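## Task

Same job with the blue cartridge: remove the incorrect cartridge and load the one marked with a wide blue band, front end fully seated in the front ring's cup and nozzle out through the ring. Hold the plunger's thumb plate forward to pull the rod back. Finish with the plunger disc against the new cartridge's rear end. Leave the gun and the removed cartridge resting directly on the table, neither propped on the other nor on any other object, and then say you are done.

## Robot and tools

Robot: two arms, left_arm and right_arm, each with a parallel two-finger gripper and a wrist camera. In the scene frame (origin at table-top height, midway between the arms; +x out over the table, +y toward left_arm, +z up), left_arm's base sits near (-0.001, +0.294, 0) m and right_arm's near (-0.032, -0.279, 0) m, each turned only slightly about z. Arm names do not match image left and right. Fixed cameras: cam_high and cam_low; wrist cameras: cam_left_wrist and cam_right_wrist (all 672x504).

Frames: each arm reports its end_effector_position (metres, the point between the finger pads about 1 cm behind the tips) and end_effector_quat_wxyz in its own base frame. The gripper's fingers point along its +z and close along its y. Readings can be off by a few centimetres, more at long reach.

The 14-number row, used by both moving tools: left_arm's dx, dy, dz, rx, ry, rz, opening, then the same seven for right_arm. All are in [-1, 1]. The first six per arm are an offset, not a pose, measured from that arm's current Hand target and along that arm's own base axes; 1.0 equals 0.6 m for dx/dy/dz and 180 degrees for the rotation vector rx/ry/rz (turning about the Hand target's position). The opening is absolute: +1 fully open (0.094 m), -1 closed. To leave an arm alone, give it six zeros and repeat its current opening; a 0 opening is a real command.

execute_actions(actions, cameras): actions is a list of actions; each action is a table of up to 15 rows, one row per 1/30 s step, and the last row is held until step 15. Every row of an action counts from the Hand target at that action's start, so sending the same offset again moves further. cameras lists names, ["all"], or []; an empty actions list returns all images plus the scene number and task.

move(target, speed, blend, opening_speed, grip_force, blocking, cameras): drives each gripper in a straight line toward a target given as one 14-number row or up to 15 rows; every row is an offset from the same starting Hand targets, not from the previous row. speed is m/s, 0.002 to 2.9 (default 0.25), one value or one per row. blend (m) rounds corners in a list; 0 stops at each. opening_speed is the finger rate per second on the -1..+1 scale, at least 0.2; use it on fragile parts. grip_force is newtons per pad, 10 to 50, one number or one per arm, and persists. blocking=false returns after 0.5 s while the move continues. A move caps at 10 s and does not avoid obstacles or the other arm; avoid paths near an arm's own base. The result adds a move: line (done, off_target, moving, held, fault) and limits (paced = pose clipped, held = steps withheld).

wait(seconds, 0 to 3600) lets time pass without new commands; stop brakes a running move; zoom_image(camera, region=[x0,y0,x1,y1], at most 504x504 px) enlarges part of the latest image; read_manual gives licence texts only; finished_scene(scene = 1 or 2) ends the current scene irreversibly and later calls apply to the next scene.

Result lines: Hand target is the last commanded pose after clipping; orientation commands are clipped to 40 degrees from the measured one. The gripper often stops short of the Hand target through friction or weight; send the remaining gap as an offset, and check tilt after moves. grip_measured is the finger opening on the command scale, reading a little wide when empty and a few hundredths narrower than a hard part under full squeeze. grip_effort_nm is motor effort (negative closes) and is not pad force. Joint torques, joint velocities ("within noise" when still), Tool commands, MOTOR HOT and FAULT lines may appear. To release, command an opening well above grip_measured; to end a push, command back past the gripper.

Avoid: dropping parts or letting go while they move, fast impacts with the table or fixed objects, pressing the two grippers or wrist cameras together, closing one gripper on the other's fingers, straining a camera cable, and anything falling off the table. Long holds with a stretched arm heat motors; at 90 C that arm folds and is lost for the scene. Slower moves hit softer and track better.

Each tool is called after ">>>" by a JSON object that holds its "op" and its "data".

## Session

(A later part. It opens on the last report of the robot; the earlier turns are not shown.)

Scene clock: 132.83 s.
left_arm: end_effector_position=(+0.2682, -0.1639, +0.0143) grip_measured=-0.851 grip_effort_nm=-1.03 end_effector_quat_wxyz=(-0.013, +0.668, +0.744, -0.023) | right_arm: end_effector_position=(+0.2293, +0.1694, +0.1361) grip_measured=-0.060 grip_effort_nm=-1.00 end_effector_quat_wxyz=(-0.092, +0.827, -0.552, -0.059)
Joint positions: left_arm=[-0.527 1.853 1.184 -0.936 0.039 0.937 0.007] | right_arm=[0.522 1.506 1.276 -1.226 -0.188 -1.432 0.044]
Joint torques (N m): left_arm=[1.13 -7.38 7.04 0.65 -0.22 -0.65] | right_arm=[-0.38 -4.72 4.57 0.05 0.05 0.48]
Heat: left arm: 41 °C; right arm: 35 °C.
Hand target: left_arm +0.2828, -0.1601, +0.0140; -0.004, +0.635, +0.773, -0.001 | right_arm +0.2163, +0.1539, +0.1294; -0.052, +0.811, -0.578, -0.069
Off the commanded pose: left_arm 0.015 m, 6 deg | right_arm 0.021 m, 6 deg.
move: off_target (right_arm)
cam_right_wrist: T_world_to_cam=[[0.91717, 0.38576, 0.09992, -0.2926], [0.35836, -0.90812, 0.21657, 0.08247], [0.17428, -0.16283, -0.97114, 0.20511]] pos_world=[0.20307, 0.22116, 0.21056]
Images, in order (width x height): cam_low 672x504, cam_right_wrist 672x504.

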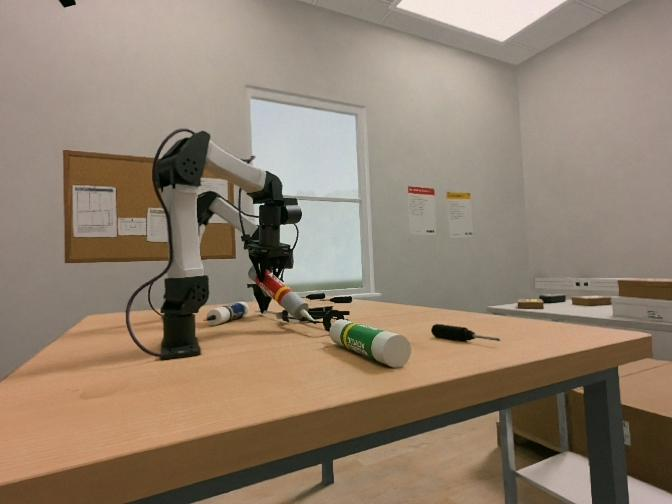

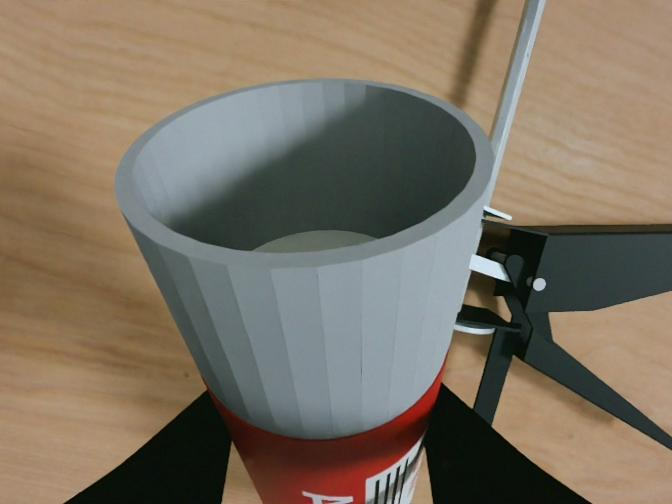

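>>> {"op": "move", "data": {"target": [[0,0,0,0,0,0,-1,0.03,0.02,0.0,0,0,0,-0.5],[0,0,0,0,0,0,-1,0.03,0.02,0.18,0,0,0,-0.5]], "speed": [0.15,0.15], "cameras": ["cam_low","cam_high"]}}

>>> {"op": "zoom_image", "data": {"camera": "cam_low", "region": [200, 230, 360, 350]}}

Scene clock: 134.90 s.
left_arm: end_effector_position=(+0.2689, -0.1628, +0.0139) grip_measured=-0.851 grip_effort_nm=-1.03 end_effector_quat_wxyz=(-0.015, +0.654, +0.756, -0.019) | right_arm: end_effector_position=(+0.2353, +0.1656, +0.2266) grip_measured=-0.498 grip_effort_nm=-0.08 end_effector_quat_wxyz=(-0.092, +0.812, -0.575, -0.045)
Joint positions: left_arm=[-0.526 1.855 1.184 -0.936 0.033 0.901 0.007] | right_arm=[0.517 1.571 1.707 -1.577 -0.159 -1.381 0.024]
Joint torques (N m): left_arm=[1.02 -7.42 7.16 0.65 -0.19 -0.32] | right_arm=[0.28 -5.89 7.42 0.67 -0.23 0.18]
Heat: left arm: 40 °C; right arm: 34 °C.
Hand target: left_arm +0.2827, -0.1602, +0.0139; -0.004, +0.635, +0.773, -0.001 | right_arm +0.2343, +0.1659, +0.2375; -0.052, +0.811, -0.578, -0.068
Off the commanded pose: left_arm 0.014 m, 4 deg | right_arm 0.011 m, 5 deg.
joint sent to its limit (right arm) — joint 4 (wrist pitch), lower limit. The joint targets are off in orientation, not in position.
move: off_target (right_arm)
Images, in order (width x height): cam_high 672x504, cam_low 672x504.

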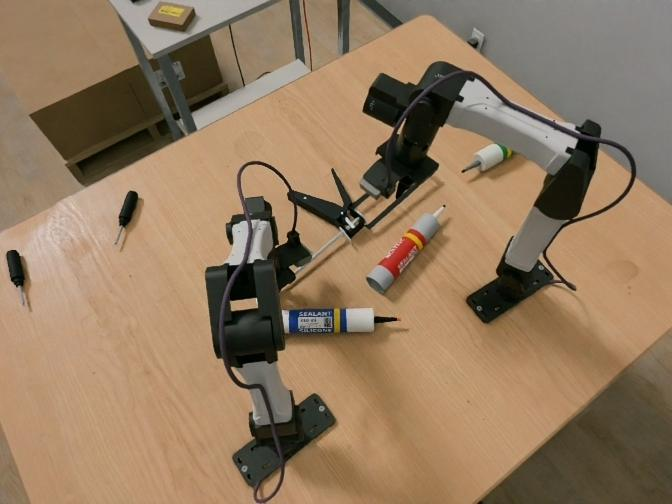

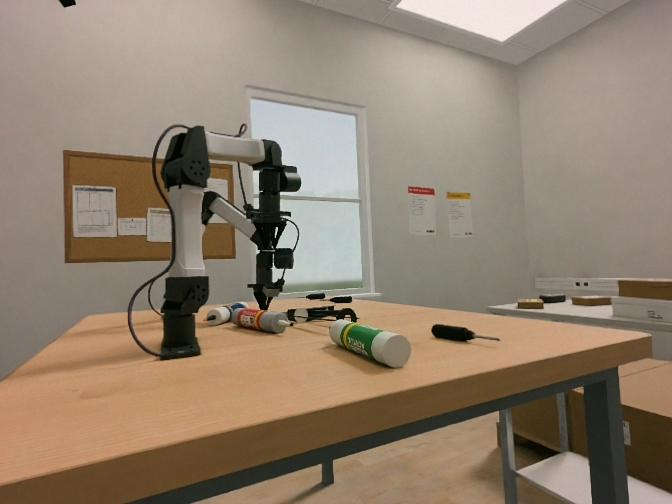

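Scaled by 3.150 from the camera's image (finer frame: 960x720).

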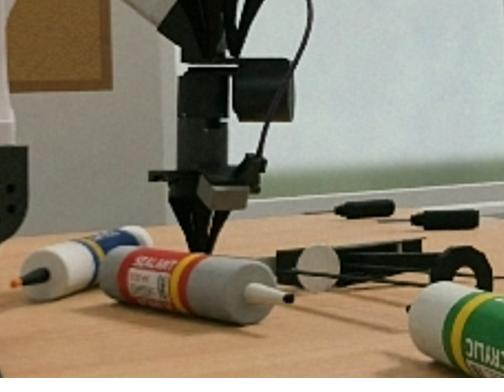

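>>> {"op": "move", "data": {"target": [[-0.02,-0.005,0,0,0,0,-1,0,0,0,0,0,0,0.3],[-0.02,-0.005,0,0,0,0,0,0,0,0,0,0,0,0.3],[-0.02,-0.005,0.17,0,0,0,0,0,0,0,0,0,0,0.3],[0.0,0.4,0.2,0,0,0,0,-0.05,0.15,0,0,0,0,0.3]], "speed": [0.15,0.15,0.25,0.35], "cameras": ["cam_left_wrist","cam_right_wrist"]}}

Scene clock: 140.73 s.
left_arm: end_effector_position=(+0.2791, +0.0803, +0.1297) grip_measured=-0.003 grip_effort_nm=0.15 end_effector_quat_wxyz=(-0.007, +0.630, +0.776, +0.000) | right_arm: end_effector_position=(+0.2016, +0.2537, +0.2322) grip_measured=+0.298 grip_effort_nm=0.08 end_effector_quat_wxyz=(-0.087, +0.811, -0.575, -0.067)
Joint positions: left_arm=[0.273 1.647 1.41 -1.342 -0.012 1.637 0.047] | right_arm=[0.815 1.698 1.864 -1.583 -0.157 -1.081 0.061]
Joint torques (N m): left_arm=[-0.4 -5.96 8.61 0.25 0.12 0.17] | right_arm=[0.76 -5.31 7.6 0.82 -0.07 0.18]
Heat: left arm: 40 °C; right arm: 34 °C.
Hand target: left_arm +0.2826, +0.0798, +0.1339; -0.004, +0.635, +0.773, -0.001 | right_arm +0.2043, +0.2559, +0.2375; -0.052, +0.811, -0.578, -0.068
Off the commanded pose: left_arm 0.006 m, 1 deg | right_arm 0.006 m, 4 deg.
joint sent to its limit (right arm) — joint 4 (wrist pitch), lower limit. The joint targets are off in orientation, not in position.
move: off_target (right_arm); target 2's new opening was sent with left_arm's hand 0.007 m and 3 deg from that target
cam_left_wrist: T_world_to_cam=[[-0.98031, -0.19727, -0.00887, 0.29033], [-0.17893, 0.86834, 0.46257, -0.04547], [-0.08355, 0.45505, -0.88654, 0.19433]] pos_world=[0.29271, 0.00832, 0.19589]
cam_right_wrist: T_world_to_cam=[[0.93843, 0.33693, 0.07632, -0.29581], [0.31541, -0.92575, 0.20858, 0.16308], [0.14093, -0.17167, -0.97502, 0.32692]] pos_world=[0.18009, 0.30676, 0.30732]

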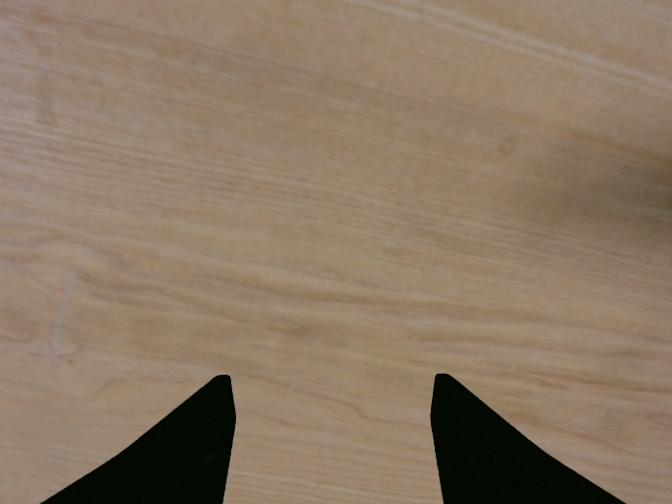

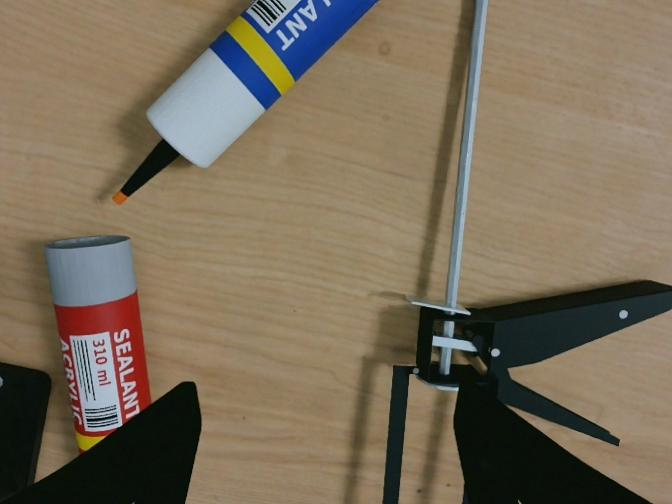

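>>> {"op": "move", "data": {"target": [0,0.1,0,0,0,0,0,-0.08,0.26,-0.175,-0.056,0.005,-0.25,0.3], "speed": [0.25], "cameras": ["cam_right_wrist"]}}

Scene clock: 144.50 s.
left_arm: end_effector_position=(+0.2802, +0.1380, +0.1302) grip_measured=-0.003 grip_effort_nm=0.14 end_effector_quat_wxyz=(-0.006, +0.633, +0.774, +0.000) | right_arm: end_effector_position=(+0.1545, +0.4097, +0.1279) grip_measured=+0.298 grip_effort_nm=0.08 end_effector_quat_wxyz=(-0.001, -0.535, +0.845, +0.004)
Joint positions: left_arm=[0.451 1.728 1.503 -1.351 -0.012 1.821 0.047] | right_arm=[1.208 2.284 2.294 -1.578 -0.007 0.078 0.061]
Joint torques (N m): left_arm=[0.28 -6.63 8.61 0.22 0.11 0.19] | right_arm=[0.69 -9.54 7.65 0.4 0.09 0.23]
Heat: left arm: 40 °C; right arm: 34 °C.
Hand target: left_arm +0.2826, +0.1399, +0.1339; -0.004, +0.635, +0.773, -0.001 | right_arm +0.1563, +0.4120, +0.1326; +0.000, -0.529, +0.848, +0.000
Off the commanded pose: left_arm 0.005 m, 0 deg | right_arm 0.005 m, 1 deg.
joint sent to its limit (right arm) — joint 4 (wrist pitch), lower limit. The joint targets still meet the commanded pose.
move: done
cam_right_wrist: T_world_to_cam=[[0.91099, -0.41243, 0.00283, 0.02453], [-0.37812, -0.83242, 0.4051, 0.38794], [-0.16472, -0.37011, -0.91427, 0.37935]] pos_world=[0.18683, 0.47345, 0.1896]

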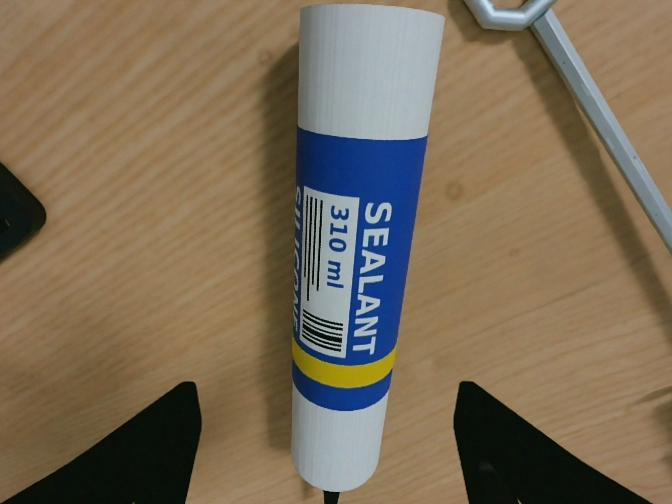

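>>> {"op": "move", "data": {"target": [[0,0,0,0,0,0,0,0.016,-0.007,-0.1,0,0,-0.024,0.3],[0,0,0,0,0,0,0,0.016,-0.007,-0.174,0,0,-0.024,0.3],[0,0,0,0,0,0,0,0.016,-0.007,-0.174,0,0,-0.024,-0.25]], "speed": [0.2,0.1,0.1], "opening_speed": 1.2, "cameras": ["cam_right_wrist"]}}

Scene clock: 147.70 s.
left_arm: end_effector_position=(+0.2802, +0.1380, +0.1302) grip_measured=-0.003 grip_effort_nm=0.14 end_effector_quat_wxyz=(-0.006, +0.633, +0.774, +0.000) | right_arm: end_effector_position=(+0.1640, +0.4084, +0.0280) grip_measured=-0.006 grip_effort_nm=-1.03 end_effector_quat_wxyz=(-0.004, -0.504, +0.864, +0.000)
Joint positions: left_arm=[0.451 1.728 1.503 -1.351 -0.012 1.821 0.047] | right_arm=[1.187 2.282 1.893 -1.188 -0.005 0.13 0.047]
Joint torques (N m): left_arm=[0.31 -6.58 8.58 0.23 0.11 0.18] | right_arm=[0.4 -10.59 4.75 0.64 0.08 0.16]
Heat: left arm: 40 °C; right arm: 34 °C.
Hand target: left_arm +0.2826, +0.1399, +0.1339; -0.004, +0.635, +0.773, -0.001 | right_arm +0.1659, +0.4077, +0.0281; +0.000, -0.497, +0.868, +0.000
Off the commanded pose: left_arm 0.005 m, 0 deg | right_arm 0.002 m, 1 deg.
move: done
cam_right_wrist: T_world_to_cam=[[0.87837, -0.47795, 0.00581, 0.04753], [-0.43705, -0.79817, 0.41461, 0.42637], [-0.19353, -0.36672, -0.90998, 0.2924]] pos_world=[0.20119, 0.47026, 0.08902]

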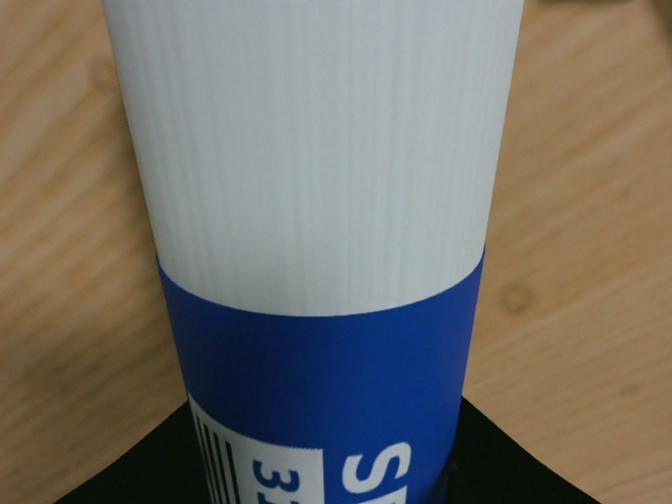

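>>> {"op": "move", "data": {"target": [[0,0,0,0,0,0,0,0,0,0.24,0,0,0,-0.25],[0,0,0,0,0,0,0,0.296,-0.403,0.25,0,0,0.261,-0.25],[-0.044,-0.483,-0.11,0,0,0,0,0.296,-0.403,0.25,0,0,0.261,-0.25]], "speed": [0.2,0.25,0.25], "cameras": ["cam_left_wrist","cam_right_wrist","cam_low"]}}

Scene clock: 154.27 s.
left_arm: end_effector_position=(+0.2445, -0.1430, +0.0637) grip_measured=-0.003 grip_effort_nm=0.14 end_effector_quat_wxyz=(-0.024, +0.637, +0.771, -0.005) | right_arm: end_effector_position=(+0.3418, +0.1627, +0.1568) grip_measured=-0.006 grip_effort_nm=-1.03 end_effector_quat_wxyz=(+0.011, +0.796, -0.605, -0.004)
Joint positions: left_arm=[-0.528 1.69 1.193 -1.122 0.003 0.853 0.047] | right_arm=[0.446 2.035 2.015 -1.574 0.003 -1.395 0.047]
Joint torques (N m): left_arm=[-0.18 -6.58 8.36 0.6 0.05 0.01] | right_arm=[0.96 -10.67 8.62 0.25 -0.07 -0.17]
Heat: left arm: 39 °C; right arm: 36 °C.
Hand target: left_arm +0.2562, -0.1499, +0.0679; -0.004, +0.635, +0.773, -0.001 | right_arm +0.3436, +0.1659, +0.1781; -0.001, +0.802, -0.598, +0.000
Off the commanded pose: left_arm 0.014 m, 2 deg | right_arm 0.022 m, 2 deg.
joint sent to its limit (right arm) — joint 4 (wrist pitch), lower limit. The joint targets still meet the commanded pose.
move: off_target (left_arm, right_arm)
cam_left_wrist: T_world_to_cam=[[-0.98329, -0.18068, 0.02207, 0.21288], [-0.14823, 0.86519, 0.47903, 0.16378], [-0.10565, 0.46776, -0.87752, 0.24107]] pos_world=[0.25906, -0.216, 0.12839]
cam_right_wrist: T_world_to_cam=[[0.95943, 0.28168, -0.01245, -0.37522], [0.26134, -0.87184, 0.41423, 0.02785], [0.10583, -0.40068, -0.91009, 0.25712]] pos_world=[0.3255, 0.233, 0.21779]
Images, in order (width x height): cam_low 672x504, cam_left_wrist 672x504, cam_right_wrist 672x504.

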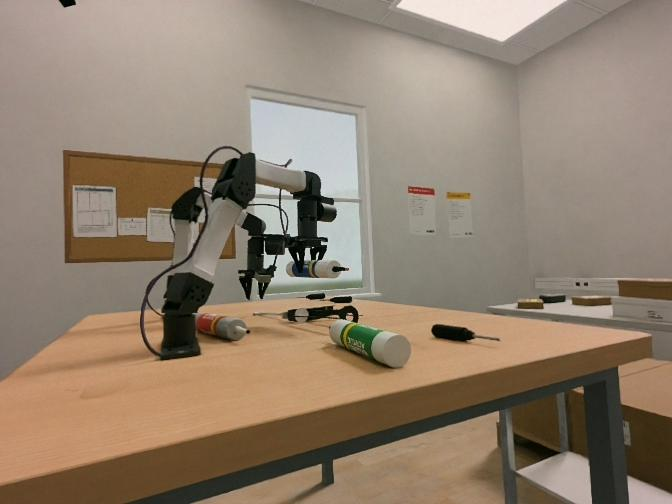

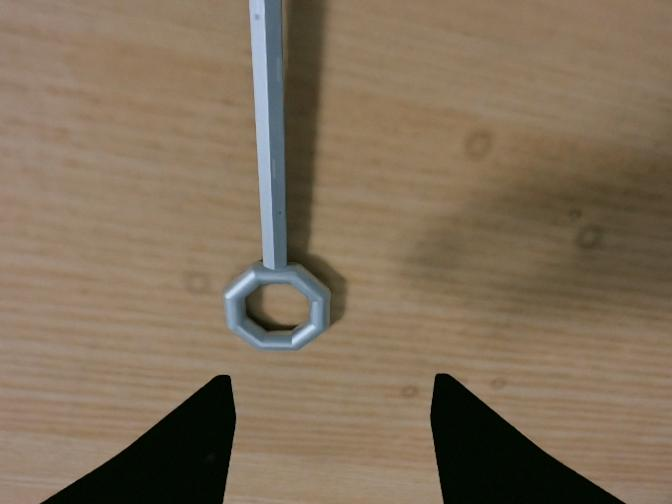

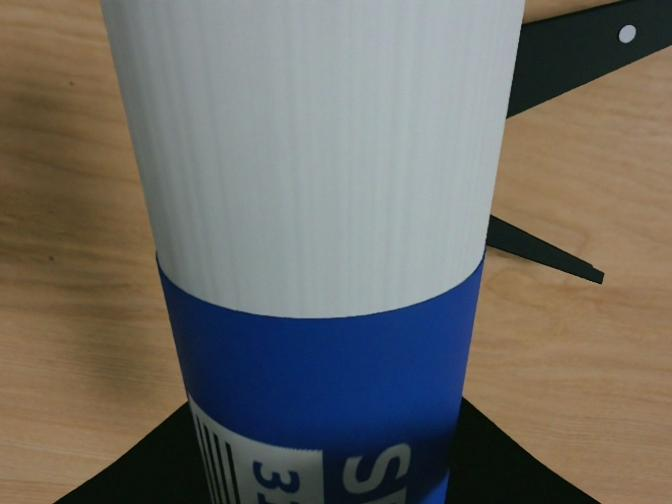

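>>> {"op": "move", "data": {"target": [[0.02,-0.034,-0.02,0,0,-0.014,0,0,0,0,0,0,0,-0.25],[0.014,-0.034,-0.09,0,0,-0.014,0,0,0,0,0,0,0,-0.25],[0.014,-0.034,-0.09,0,0,-0.014,-1,0,0,0,0,0,0,-0.25]], "speed": [0.15,0.15,0.1], "cameras": ["cam_left_wrist"]}}

Scene clock: 156.83 s.
left_arm: end_effector_position=(+0.2633, -0.1671, +0.0175) grip_measured=-0.988 grip_effort_nm=-0.65 end_effector_quat_wxyz=(-0.008, +0.651, +0.759, -0.002) | right_arm: end_effector_position=(+0.3418, +0.1627, +0.1568) grip_measured=-0.006 grip_effort_nm=-1.03 end_effector_quat_wxyz=(+0.011, +0.796, -0.605, -0.004)
Joint positions: left_arm=[-0.564 1.823 1.16 -0.924 0.002 0.853 0.001] | right_arm=[0.446 2.035 2.015 -1.574 0.003 -1.395 0.047]
Joint torques (N m): left_arm=[-0.76 -7.49 5.33 0.68 0.09 0.03] | right_arm=[0.95 -10.67 8.62 0.25 -0.08 -0.17]
Heat: left arm: 39 °C; right arm: 36 °C.
Hand target: left_arm +0.2646, -0.1704, +0.0138; -0.004, +0.652, +0.758, -0.001 | right_arm +0.3436, +0.1659, +0.1781; -0.001, +0.802, -0.598, +0.000
Off the commanded pose: left_arm 0.005 m, 0 deg | right_arm 0.022 m, 2 deg.
joint sent to its limit (right arm) — joint 4 (wrist pitch), lower limit. The joint targets still meet the commanded pose.
move: done
cam_left_wrist: T_world_to_cam=[[-0.98946, -0.14475, -0.003, 0.23601], [-0.12985, 0.87809, 0.46054, 0.20722], [-0.06403, 0.45607, -0.88764, 0.20112]] pos_world=[0.27331, -0.23952, 0.0838]

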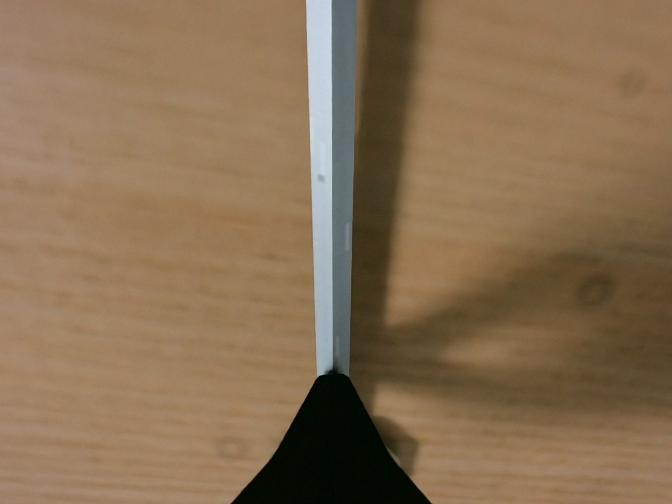

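>>> {"op": "move", "data": {"target": [[0,0,0.03,0,0,0,-1,0,0,0,0,0,0,-0.25],[0,0,0.03,0,0,0,0,0,0,0,0,0,0,-0.25]], "speed": [0.15,0.15], "cameras": ["cam_left_wrist","cam_low"]}}

>>> {"op": "zoom_image", "data": {"camera": "cam_low", "region": [230, 260, 370, 340]}}

Scene clock: 158.27 s.
left_arm: end_effector_position=(+0.2592, -0.1646, +0.0201) grip_measured=-0.003 grip_effort_nm=0.14 end_effector_quat_wxyz=(-0.020, +0.651, +0.759, -0.004) | right_arm: end_effector_position=(+0.3418, +0.1627, +0.1568) grip_measured=-0.006 grip_effort_nm=-1.03 end_effector_quat_wxyz=(+0.011, +0.796, -0.605, -0.004)
Joint positions: left_arm=[-0.564 1.823 1.17 -0.958 0.002 0.853 0.047] | right_arm=[0.446 2.035 2.015 -1.574 0.003 -1.395 0.047]
Joint torques (N m): left_arm=[-0.8 -9.81 8.09 0.25 0.06 0.04] | right_arm=[0.94 -10.67 8.61 0.25 -0.07 -0.17]
Heat: left arm: 39 °C; right arm: 36 °C.
Hand target: left_arm +0.2647, -0.1704, +0.0319; -0.004, +0.652, +0.758, -0.001 | right_arm +0.3436, +0.1659, +0.1781; -0.001, +0.802, -0.598, +0.000
Off the commanded pose: left_arm 0.014 m, 2 deg | right_arm 0.022 m, 2 deg.
joint sent to its limit (right arm) — joint 4 (wrist pitch), lower limit. The joint targets still meet the commanded pose.
move: off_target (left_arm); target 2's new opening was sent with left_arm's hand 0.014 m and 2 deg from that target
cam_left_wrist: T_world_to_cam=[[-0.98935, -0.14479, 0.01492, 0.23199], [-0.1205, 0.87221, 0.47405, 0.19959], [-0.08165, 0.46721, -0.88037, 0.20817]] pos_world=[0.27056, -0.23775, 0.08519]
Images, in order (width x height): cam_low 672x504, cam_left_wrist 672x504.

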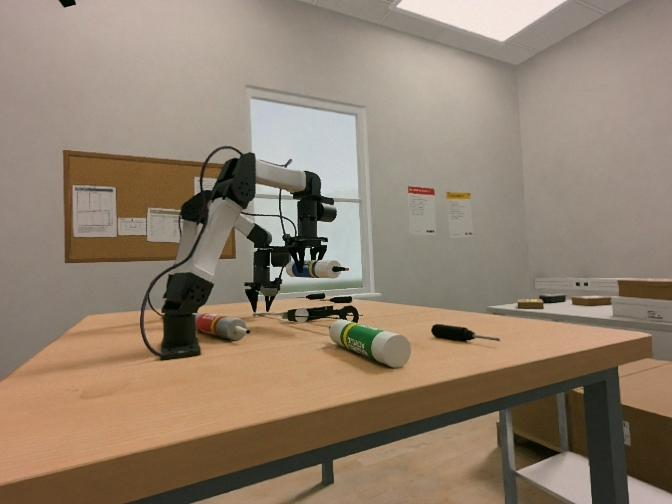

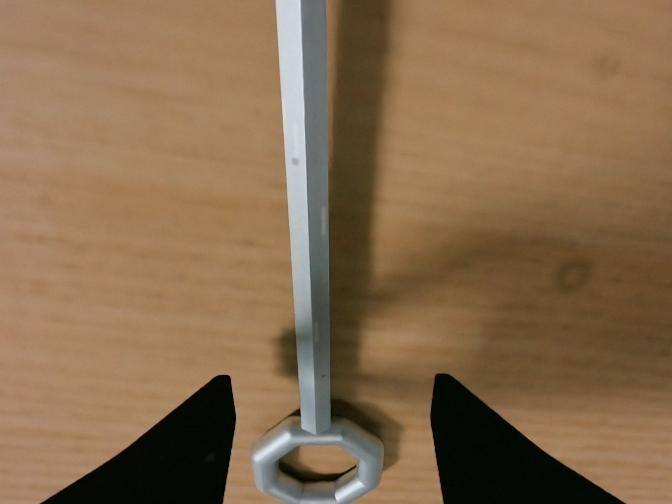

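Scaled by 3.600 from the camera's image (finer frame: 960x720).

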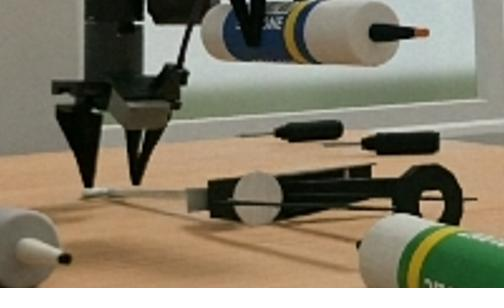

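>>> {"op": "move", "data": {"target": [[0,0,-0.044,0,0,0,0,0,0,0,0,0,0,-0.25],[0,0,-0.044,0,0,0,-1,0,0,0,0,0,0,-0.25]], "speed": [0.1,0.15], "cameras": ["cam_left_wrist"]}}

Scene clock: 161.03 s.
left_arm: end_effector_position=(+0.2642, -0.1679, +0.0102) grip_measured=-0.855 grip_effort_nm=-1.03 end_effector_quat_wxyz=(-0.006, +0.651, +0.759, -0.002) | right_arm: end_effector_position=(+0.3418, +0.1627, +0.1568) grip_measured=-0.006 grip_effort_nm=-1.03 end_effector_quat_wxyz=(+0.011, +0.796, -0.605, -0.004)
Joint positions: left_arm=[-0.565 1.836 1.144 -0.892 0.002 0.853 0.007] | right_arm=[0.446 2.035 2.015 -1.574 0.003 -1.395 0.047]
Joint torques (N m): left_arm=[-0.79 -7.34 5.03 0.71 0.06 0.04] | right_arm=[0.95 -10.66 8.62 0.25 -0.08 -0.17]
Heat: left arm: 40 °C; right arm: 36 °C.
Hand target: left_arm +0.2647, -0.1704, +0.0056; -0.004, +0.652, +0.758, -0.001 | right_arm +0.3436, +0.1659, +0.1781; -0.001, +0.802, -0.598, +0.000
Off the commanded pose: left_arm 0.005 m, 0 deg | right_arm 0.022 m, 2 deg.
joint sent to its limit (right arm) — joint 4 (wrist pitch), lower limit. The joint targets still meet the commanded pose.
move: done
cam_left_wrist: T_world_to_cam=[[-0.98945, -0.14477, -0.0059, 0.23681], [-0.13135, 0.87903, 0.45832, 0.21182], [-0.06117, 0.45426, -0.88877, 0.19396]] pos_world=[0.274, -0.24002, 0.0767]

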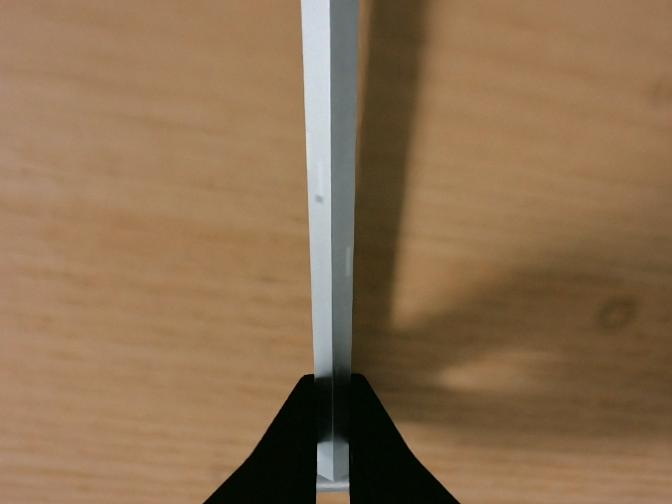

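>>> {"op": "move", "data": {"target": [0.0,0.015,0.033,0,0,0,-1,0.008,-0.032,-0.14,0.0667,0.0192,0,-0.25], "speed": [0.12], "cameras": ["cam_right_wrist","cam_low","cam_high"]}}

>>> {"op": "zoom_image", "data": {"camera": "cam_low", "region": [250, 260, 390, 340]}}

Scene clock: 163.07 s.
left_arm: end_effector_position=(+0.2637, -0.1668, +0.0121) grip_measured=-0.855 grip_effort_nm=-1.03 end_effector_quat_wxyz=(-0.006, +0.652, +0.758, -0.004) | right_arm: end_effector_position=(+0.3431, +0.1400, +0.0790) grip_measured=-0.006 grip_effort_nm=-1.03 end_effector_quat_wxyz=(-0.025, +0.790, -0.606, -0.089)
Joint positions: left_arm=[-0.561 1.829 1.144 -0.898 0.006 0.86 0.007] | right_arm=[0.306 2.016 1.665 -1.282 -0.175 -1.533 0.047]
Joint torques (N m): left_arm=[1.09 -10.95 7.01 -0.01 0.03 0.21] | right_arm=[-0.01 -11.58 5.12 0.61 -0.52 -0.32]
Heat: left arm: 40 °C; right arm: 37 °C.
Hand target: left_arm +0.2647, -0.1614, +0.0254; -0.004, +0.652, +0.758, -0.001 | right_arm +0.3484, +0.1468, +0.0941; -0.067, +0.797, -0.594, -0.086
Off the commanded pose: left_arm 0.014 m, 0 deg | right_arm 0.017 m, 5 deg.
move: off_target (left_arm, right_arm)
cam_right_wrist: T_world_to_cam=[[0.95906, 0.27767, -0.05575, -0.36694], [0.28275, -0.92755, 0.24435, 0.05386], [0.01613, -0.25011, -0.96808, 0.19136]] pos_world=[0.3336, 0.1997, 0.15164]
Images, in order (width x height): cam_high 672x504, cam_low 672x504, cam_right_wrist 672x504.

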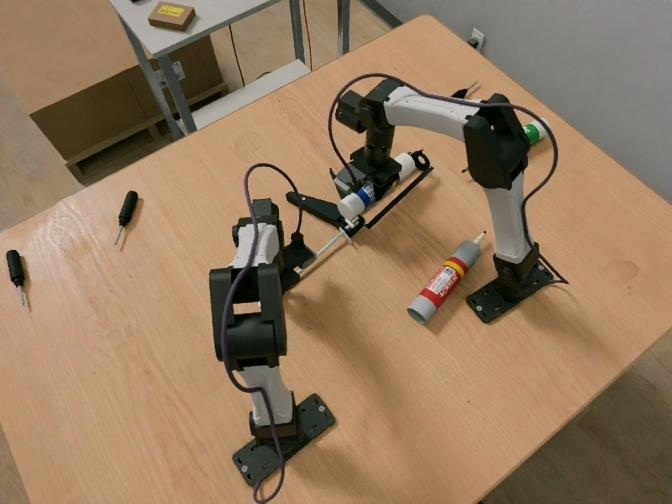

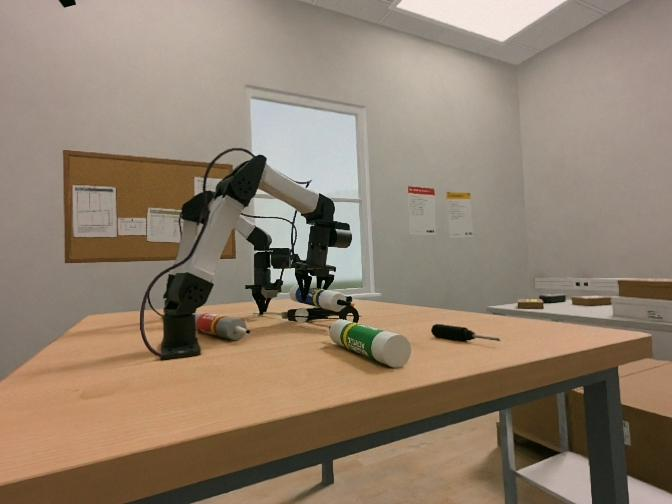

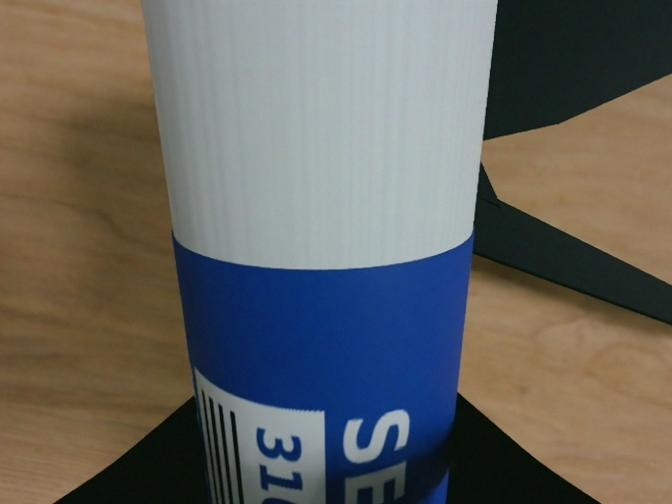

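Scaled by 3.600 from the camera's image (finer frame: 960x720).

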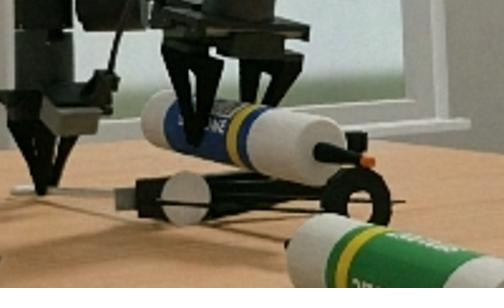

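>>> {"op": "zoom_image", "data": {"camera": "cam_low", "region": [325, 290, 375, 340]}}

>>> {"op": "zoom_image", "data": {"camera": "cam_high", "region": [330, 130, 460, 240]}}

Scaled by 10.080 from the camera's image (finer frame: 960x720).

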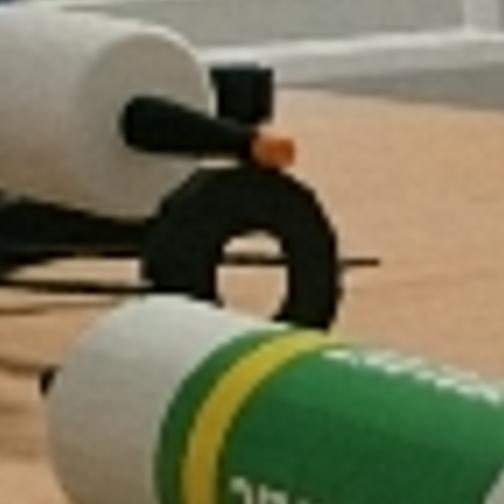

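Scaled by 3.877 from the camera's image (finer frame: 960x720).

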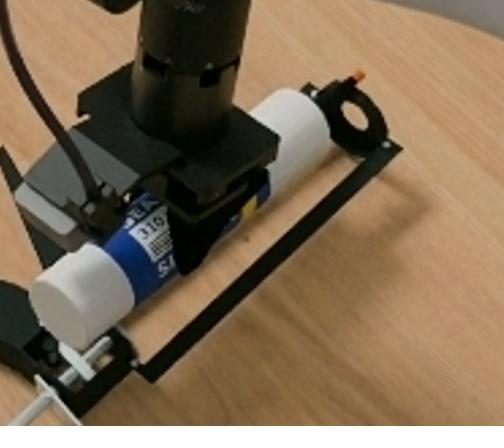

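>>> {"op": "move", "data": {"target": [0.0,0.0,0.0,0,0,0,-1,-0.023,0.025,-0.024,0.0214,0.0061,0,-0.25], "speed": [0.1], "cameras": ["cam_right_wrist","cam_low","cam_high"]}}

>>> {"op": "zoom_image", "data": {"camera": "cam_low", "region": [325, 290, 375, 340]}}

>>> {"op": "zoom_image", "data": {"camera": "cam_high", "region": [330, 130, 460, 240]}}

Scene clock: 165.50 s.
left_arm: end_effector_position=(+0.2627, -0.1646, +0.0123) grip_measured=-0.855 grip_effort_nm=-1.03 end_effector_quat_wxyz=(-0.010, +0.652, +0.758, -0.005) | right_arm: end_effector_position=(+0.3374, +0.1472, +0.0689) grip_measured=-0.006 grip_effort_nm=-1.03 end_effector_quat_wxyz=(-0.053, +0.791, -0.601, -0.098)
Joint positions: left_arm=[-0.556 1.829 1.144 -0.907 0.006 0.864 0.007] | right_arm=[0.307 1.976 1.562 -1.184 -0.222 -1.538 0.047]
Joint torques (N m): left_arm=[0.77 -10.93 6.98 0.05 0.02 0.16] | right_arm=[1.37 -10.41 4.7 0.56 -0.79 -0.06]
Heat: left arm: 41 °C; right arm: 38 °C.
Hand target: left_arm +0.2647, -0.1613, +0.0254; -0.004, +0.652, +0.758, -0.001 | right_arm +0.3346, +0.1617, +0.0796; -0.087, +0.793, -0.592, -0.114
Off the commanded pose: left_arm 0.014 m, 1 deg | right_arm 0.018 m, 4 deg.
move: off_target (right_arm)
cam_right_wrist: T_world_to_cam=[[0.95849, 0.28437, -0.02063, -0.36719], [0.28273, -0.93862, 0.19763, 0.0695], [0.03684, -0.19526, -0.98006, 0.16924]] pos_world=[0.32607, 0.2027, 0.14455]
Images, in order (width x height): cam_high 672x504, cam_low 672x504, cam_right_wrist 672x504.

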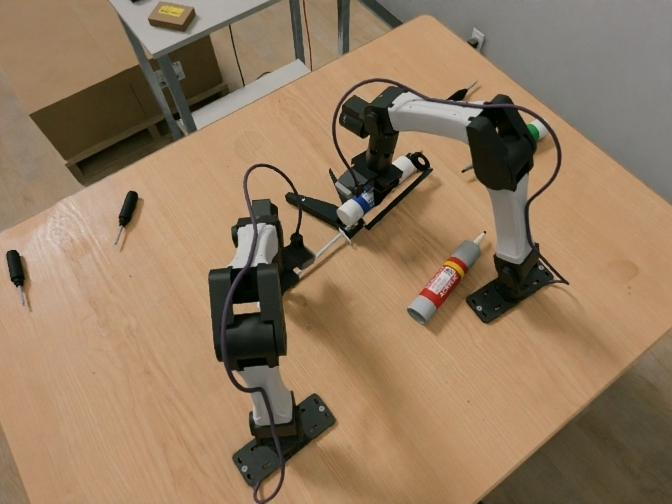

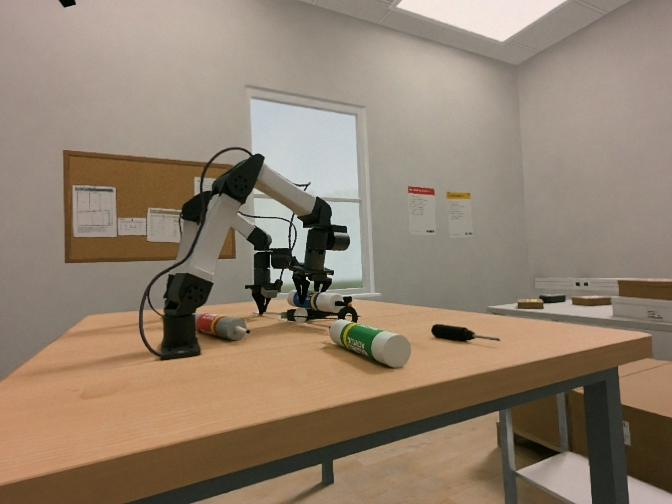

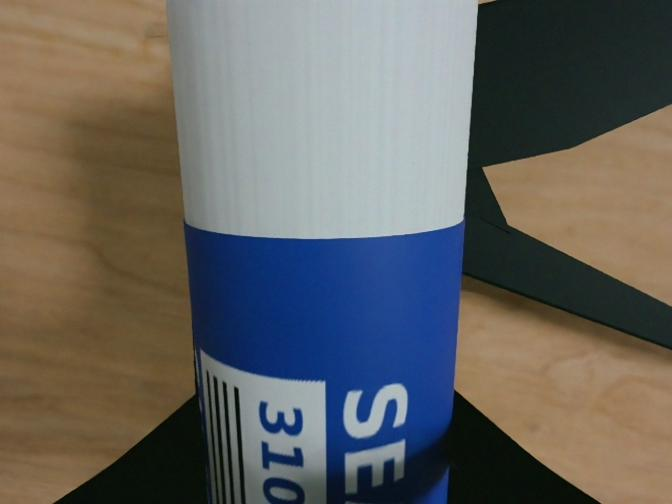

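Scaled by 10.080 from the camera's image (finer frame: 960x720).

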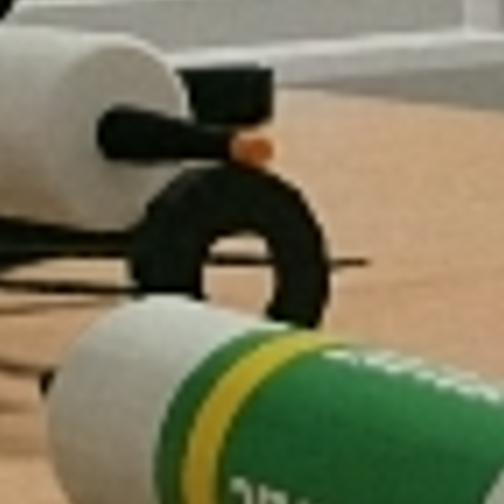

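Scaled by 3.877 from the camera's image (finer frame: 960x720).

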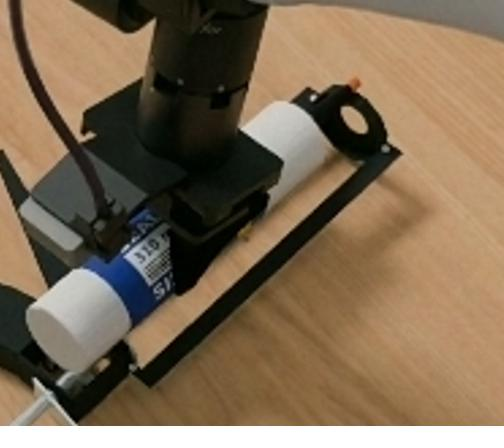

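>>> {"op": "move", "data": {"target": [[0.0,0.0,0.0,0,0,0,-1,0,0,0.04,0,0,0,-0.25],[0.0,0.0,0.0,0,0,0,-1,-0.016,0.056,0.04,0,0,0,-0.25],[0.0,0.0,0.0,0,0,0,-1,-0.016,0.056,0.0,0,0,0,-0.25]], "speed": [0.12], "cameras": ["cam_low","cam_high"]}}

>>> {"op": "zoom_image", "data": {"camera": "cam_low", "region": [325, 290, 375, 340]}}

>>> {"op": "zoom_image", "data": {"camera": "cam_high", "region": [330, 130, 460, 240]}}

speed must be one number or one for each of the 3 targets, got a list of 1; nothing of the call was run

Scaled by 10.080 from the camera's image (finer frame: 960x720).

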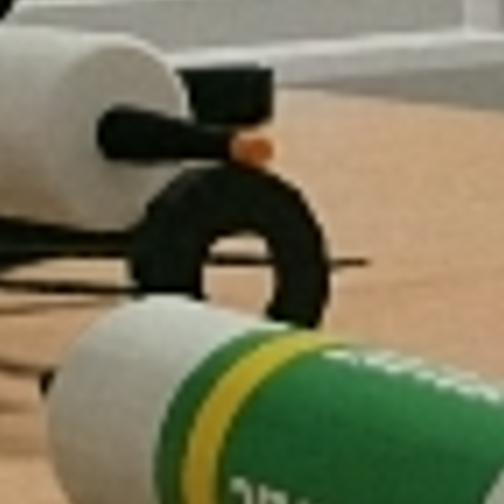

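Scaled by 3.877 from the camera's image (finer frame: 960x720).

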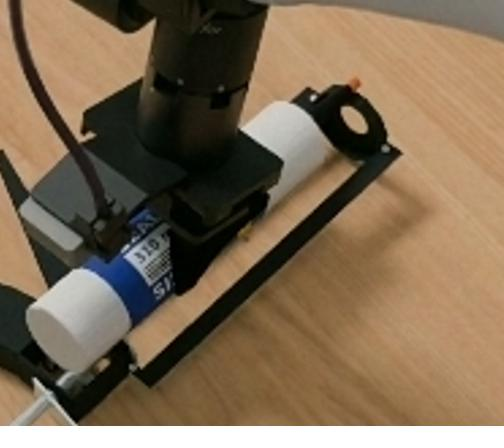

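>>> {"op": "move", "data": {"target": [[0.0,0.0,0.0,0,0,0,-1,0,0,0.04,0,0,0,-0.25],[0.0,0.0,0.0,0,0,0,-1,-0.017,0.056,0.04,0,0,-0.017,-0.25],[0.0,0.0,0.0,0,0,0,-1,-0.017,0.056,0.0,0,0,-0.017,-0.25]], "speed": 0.12, "cameras": ["cam_low","cam_high"]}}

>>> {"op": "zoom_image", "data": {"camera": "cam_low", "region": [325, 290, 375, 340]}}

>>> {"op": "zoom_image", "data": {"camera": "cam_high", "region": [330, 130, 460, 240]}}

Scene clock: 168.77 s.
left_arm: end_effector_position=(+0.2626, -0.1644, +0.0123) grip_measured=-0.855 grip_effort_nm=-1.03 end_effector_quat_wxyz=(-0.010, +0.652, +0.758, -0.005) | right_arm: end_effector_position=(+0.3201, +0.1918, +0.0702) grip_measured=-0.006 grip_effort_nm=-1.03 end_effector_quat_wxyz=(-0.066, +0.781, -0.610, -0.117)
Joint positions: left_arm=[-0.556 1.829 1.144 -0.907 0.006 0.865 0.007] | right_arm=[0.416 1.963 1.541 -1.144 -0.268 -1.399 0.047]
Joint torques (N m): left_arm=[0.72 -10.92 7.01 0.05 0.03 0.16] | right_arm=[0.53 -10.36 4.82 0.8 -0.32 0.11]
Heat: left arm: 42 °C; right arm: 39 °C.
Hand target: left_arm +0.2647, -0.1614, +0.0254; -0.004, +0.652, +0.758, -0.001 | right_arm +0.3244, +0.1953, +0.0797; -0.090, +0.777, -0.613, -0.112
Off the commanded pose: left_arm 0.014 m, 1 deg | right_arm 0.011 m, 3 deg.
move: off_target (right_arm)
Images, in order (width x height): cam_high 672x504, cam_low 672x504.

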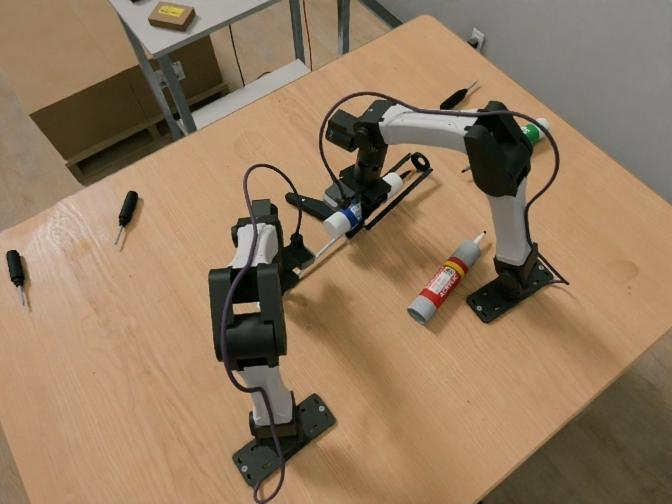

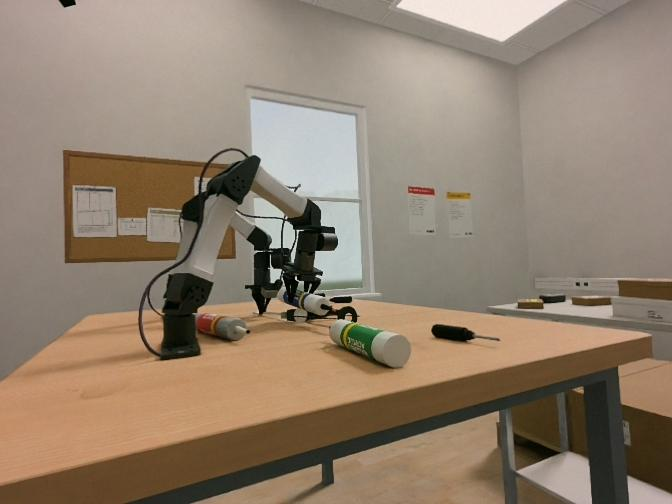

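Scaled by 10.080 from the camera's image (finer frame: 960x720).

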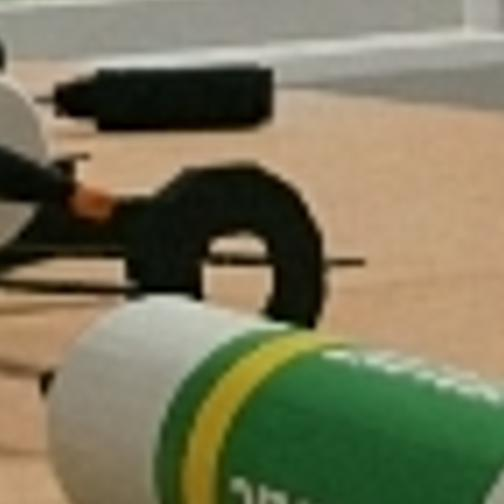

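Scaled by 3.877 from the camera's image (finer frame: 960x720).

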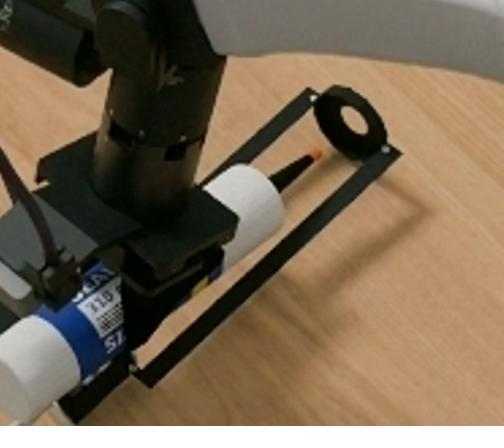

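>>> {"op": "move", "data": {"target": [0.0,0.0,0.0,0,0,0,-1,0.0097,0.0027,-0.021,0.0134,0.0036,0.007,-0.25], "speed": 0.12, "cameras": ["cam_low","cam_high"]}}

>>> {"op": "zoom_image", "data": {"camera": "cam_low", "region": [285, 285, 365, 335]}}

>>> {"op": "zoom_image", "data": {"camera": "cam_high", "region": [330, 130, 460, 240]}}

Scene clock: 170.67 s.
left_arm: end_effector_position=(+0.2626, -0.1644, +0.0123) grip_measured=-0.855 grip_effort_nm=-1.03 end_effector_quat_wxyz=(-0.010, +0.652, +0.758, -0.005) | right_arm: end_effector_position=(+0.3309, +0.1957, +0.0700) grip_measured=-0.006 grip_effort_nm=-1.03 end_effector_quat_wxyz=(-0.098, +0.778, -0.608, -0.123)
Joint positions: left_arm=[-0.556 1.829 1.144 -0.907 0.006 0.865 0.007] | right_arm=[0.395 1.963 1.53 -1.087 -0.311 -1.413 0.047]
Joint torques (N m): left_arm=[0.65 -10.96 7.01 0.06 0.02 0.15] | right_arm=[0.28 -7.77 4.85 0.72 -0.37 -0.18]
Heat: left arm: 42 °C; right arm: 39 °C.
Hand target: left_arm +0.2647, -0.1614, +0.0254; -0.004, +0.652, +0.758, -0.001 | right_arm +0.3303, +0.1970, +0.0671; -0.102, +0.781, -0.602, -0.130
Off the commanded pose: left_arm 0.014 m, 1 deg | right_arm 0.003 m, 1 deg.
move: done
Images, in order (width x height): cam_high 672x504, cam_low 672x504.

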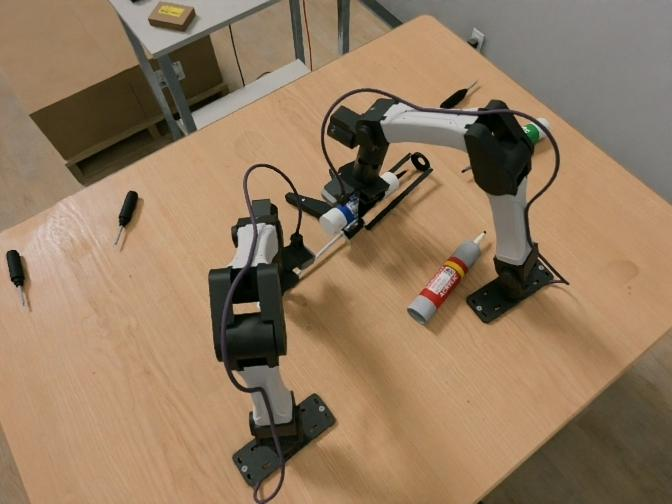

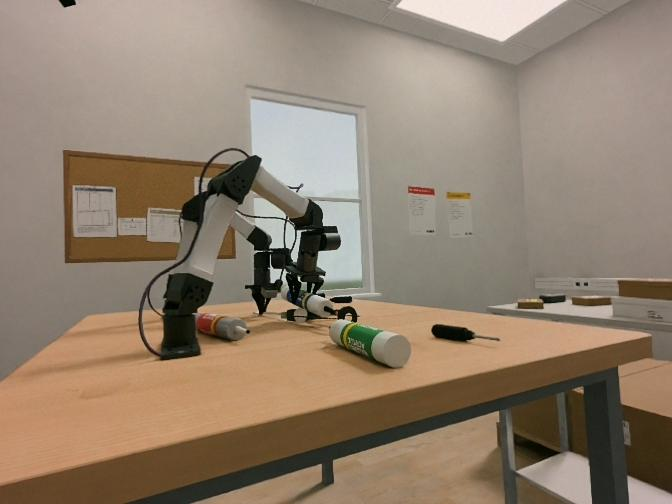

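Scaled by 6.300 from the camera's image (finer frame: 960x720).

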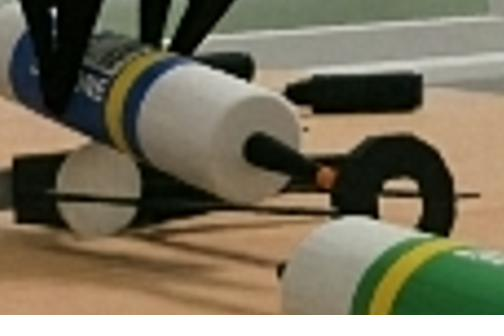

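Scaled by 3.877 from the camera's image (finer frame: 960x720).

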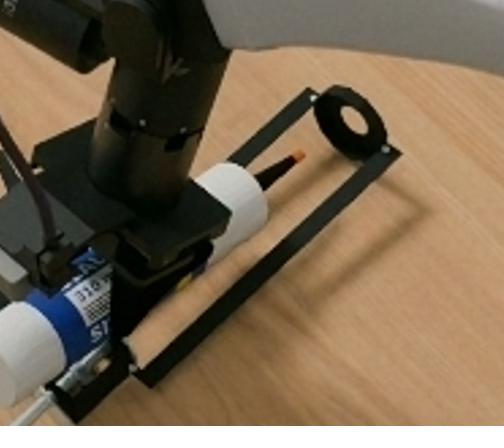

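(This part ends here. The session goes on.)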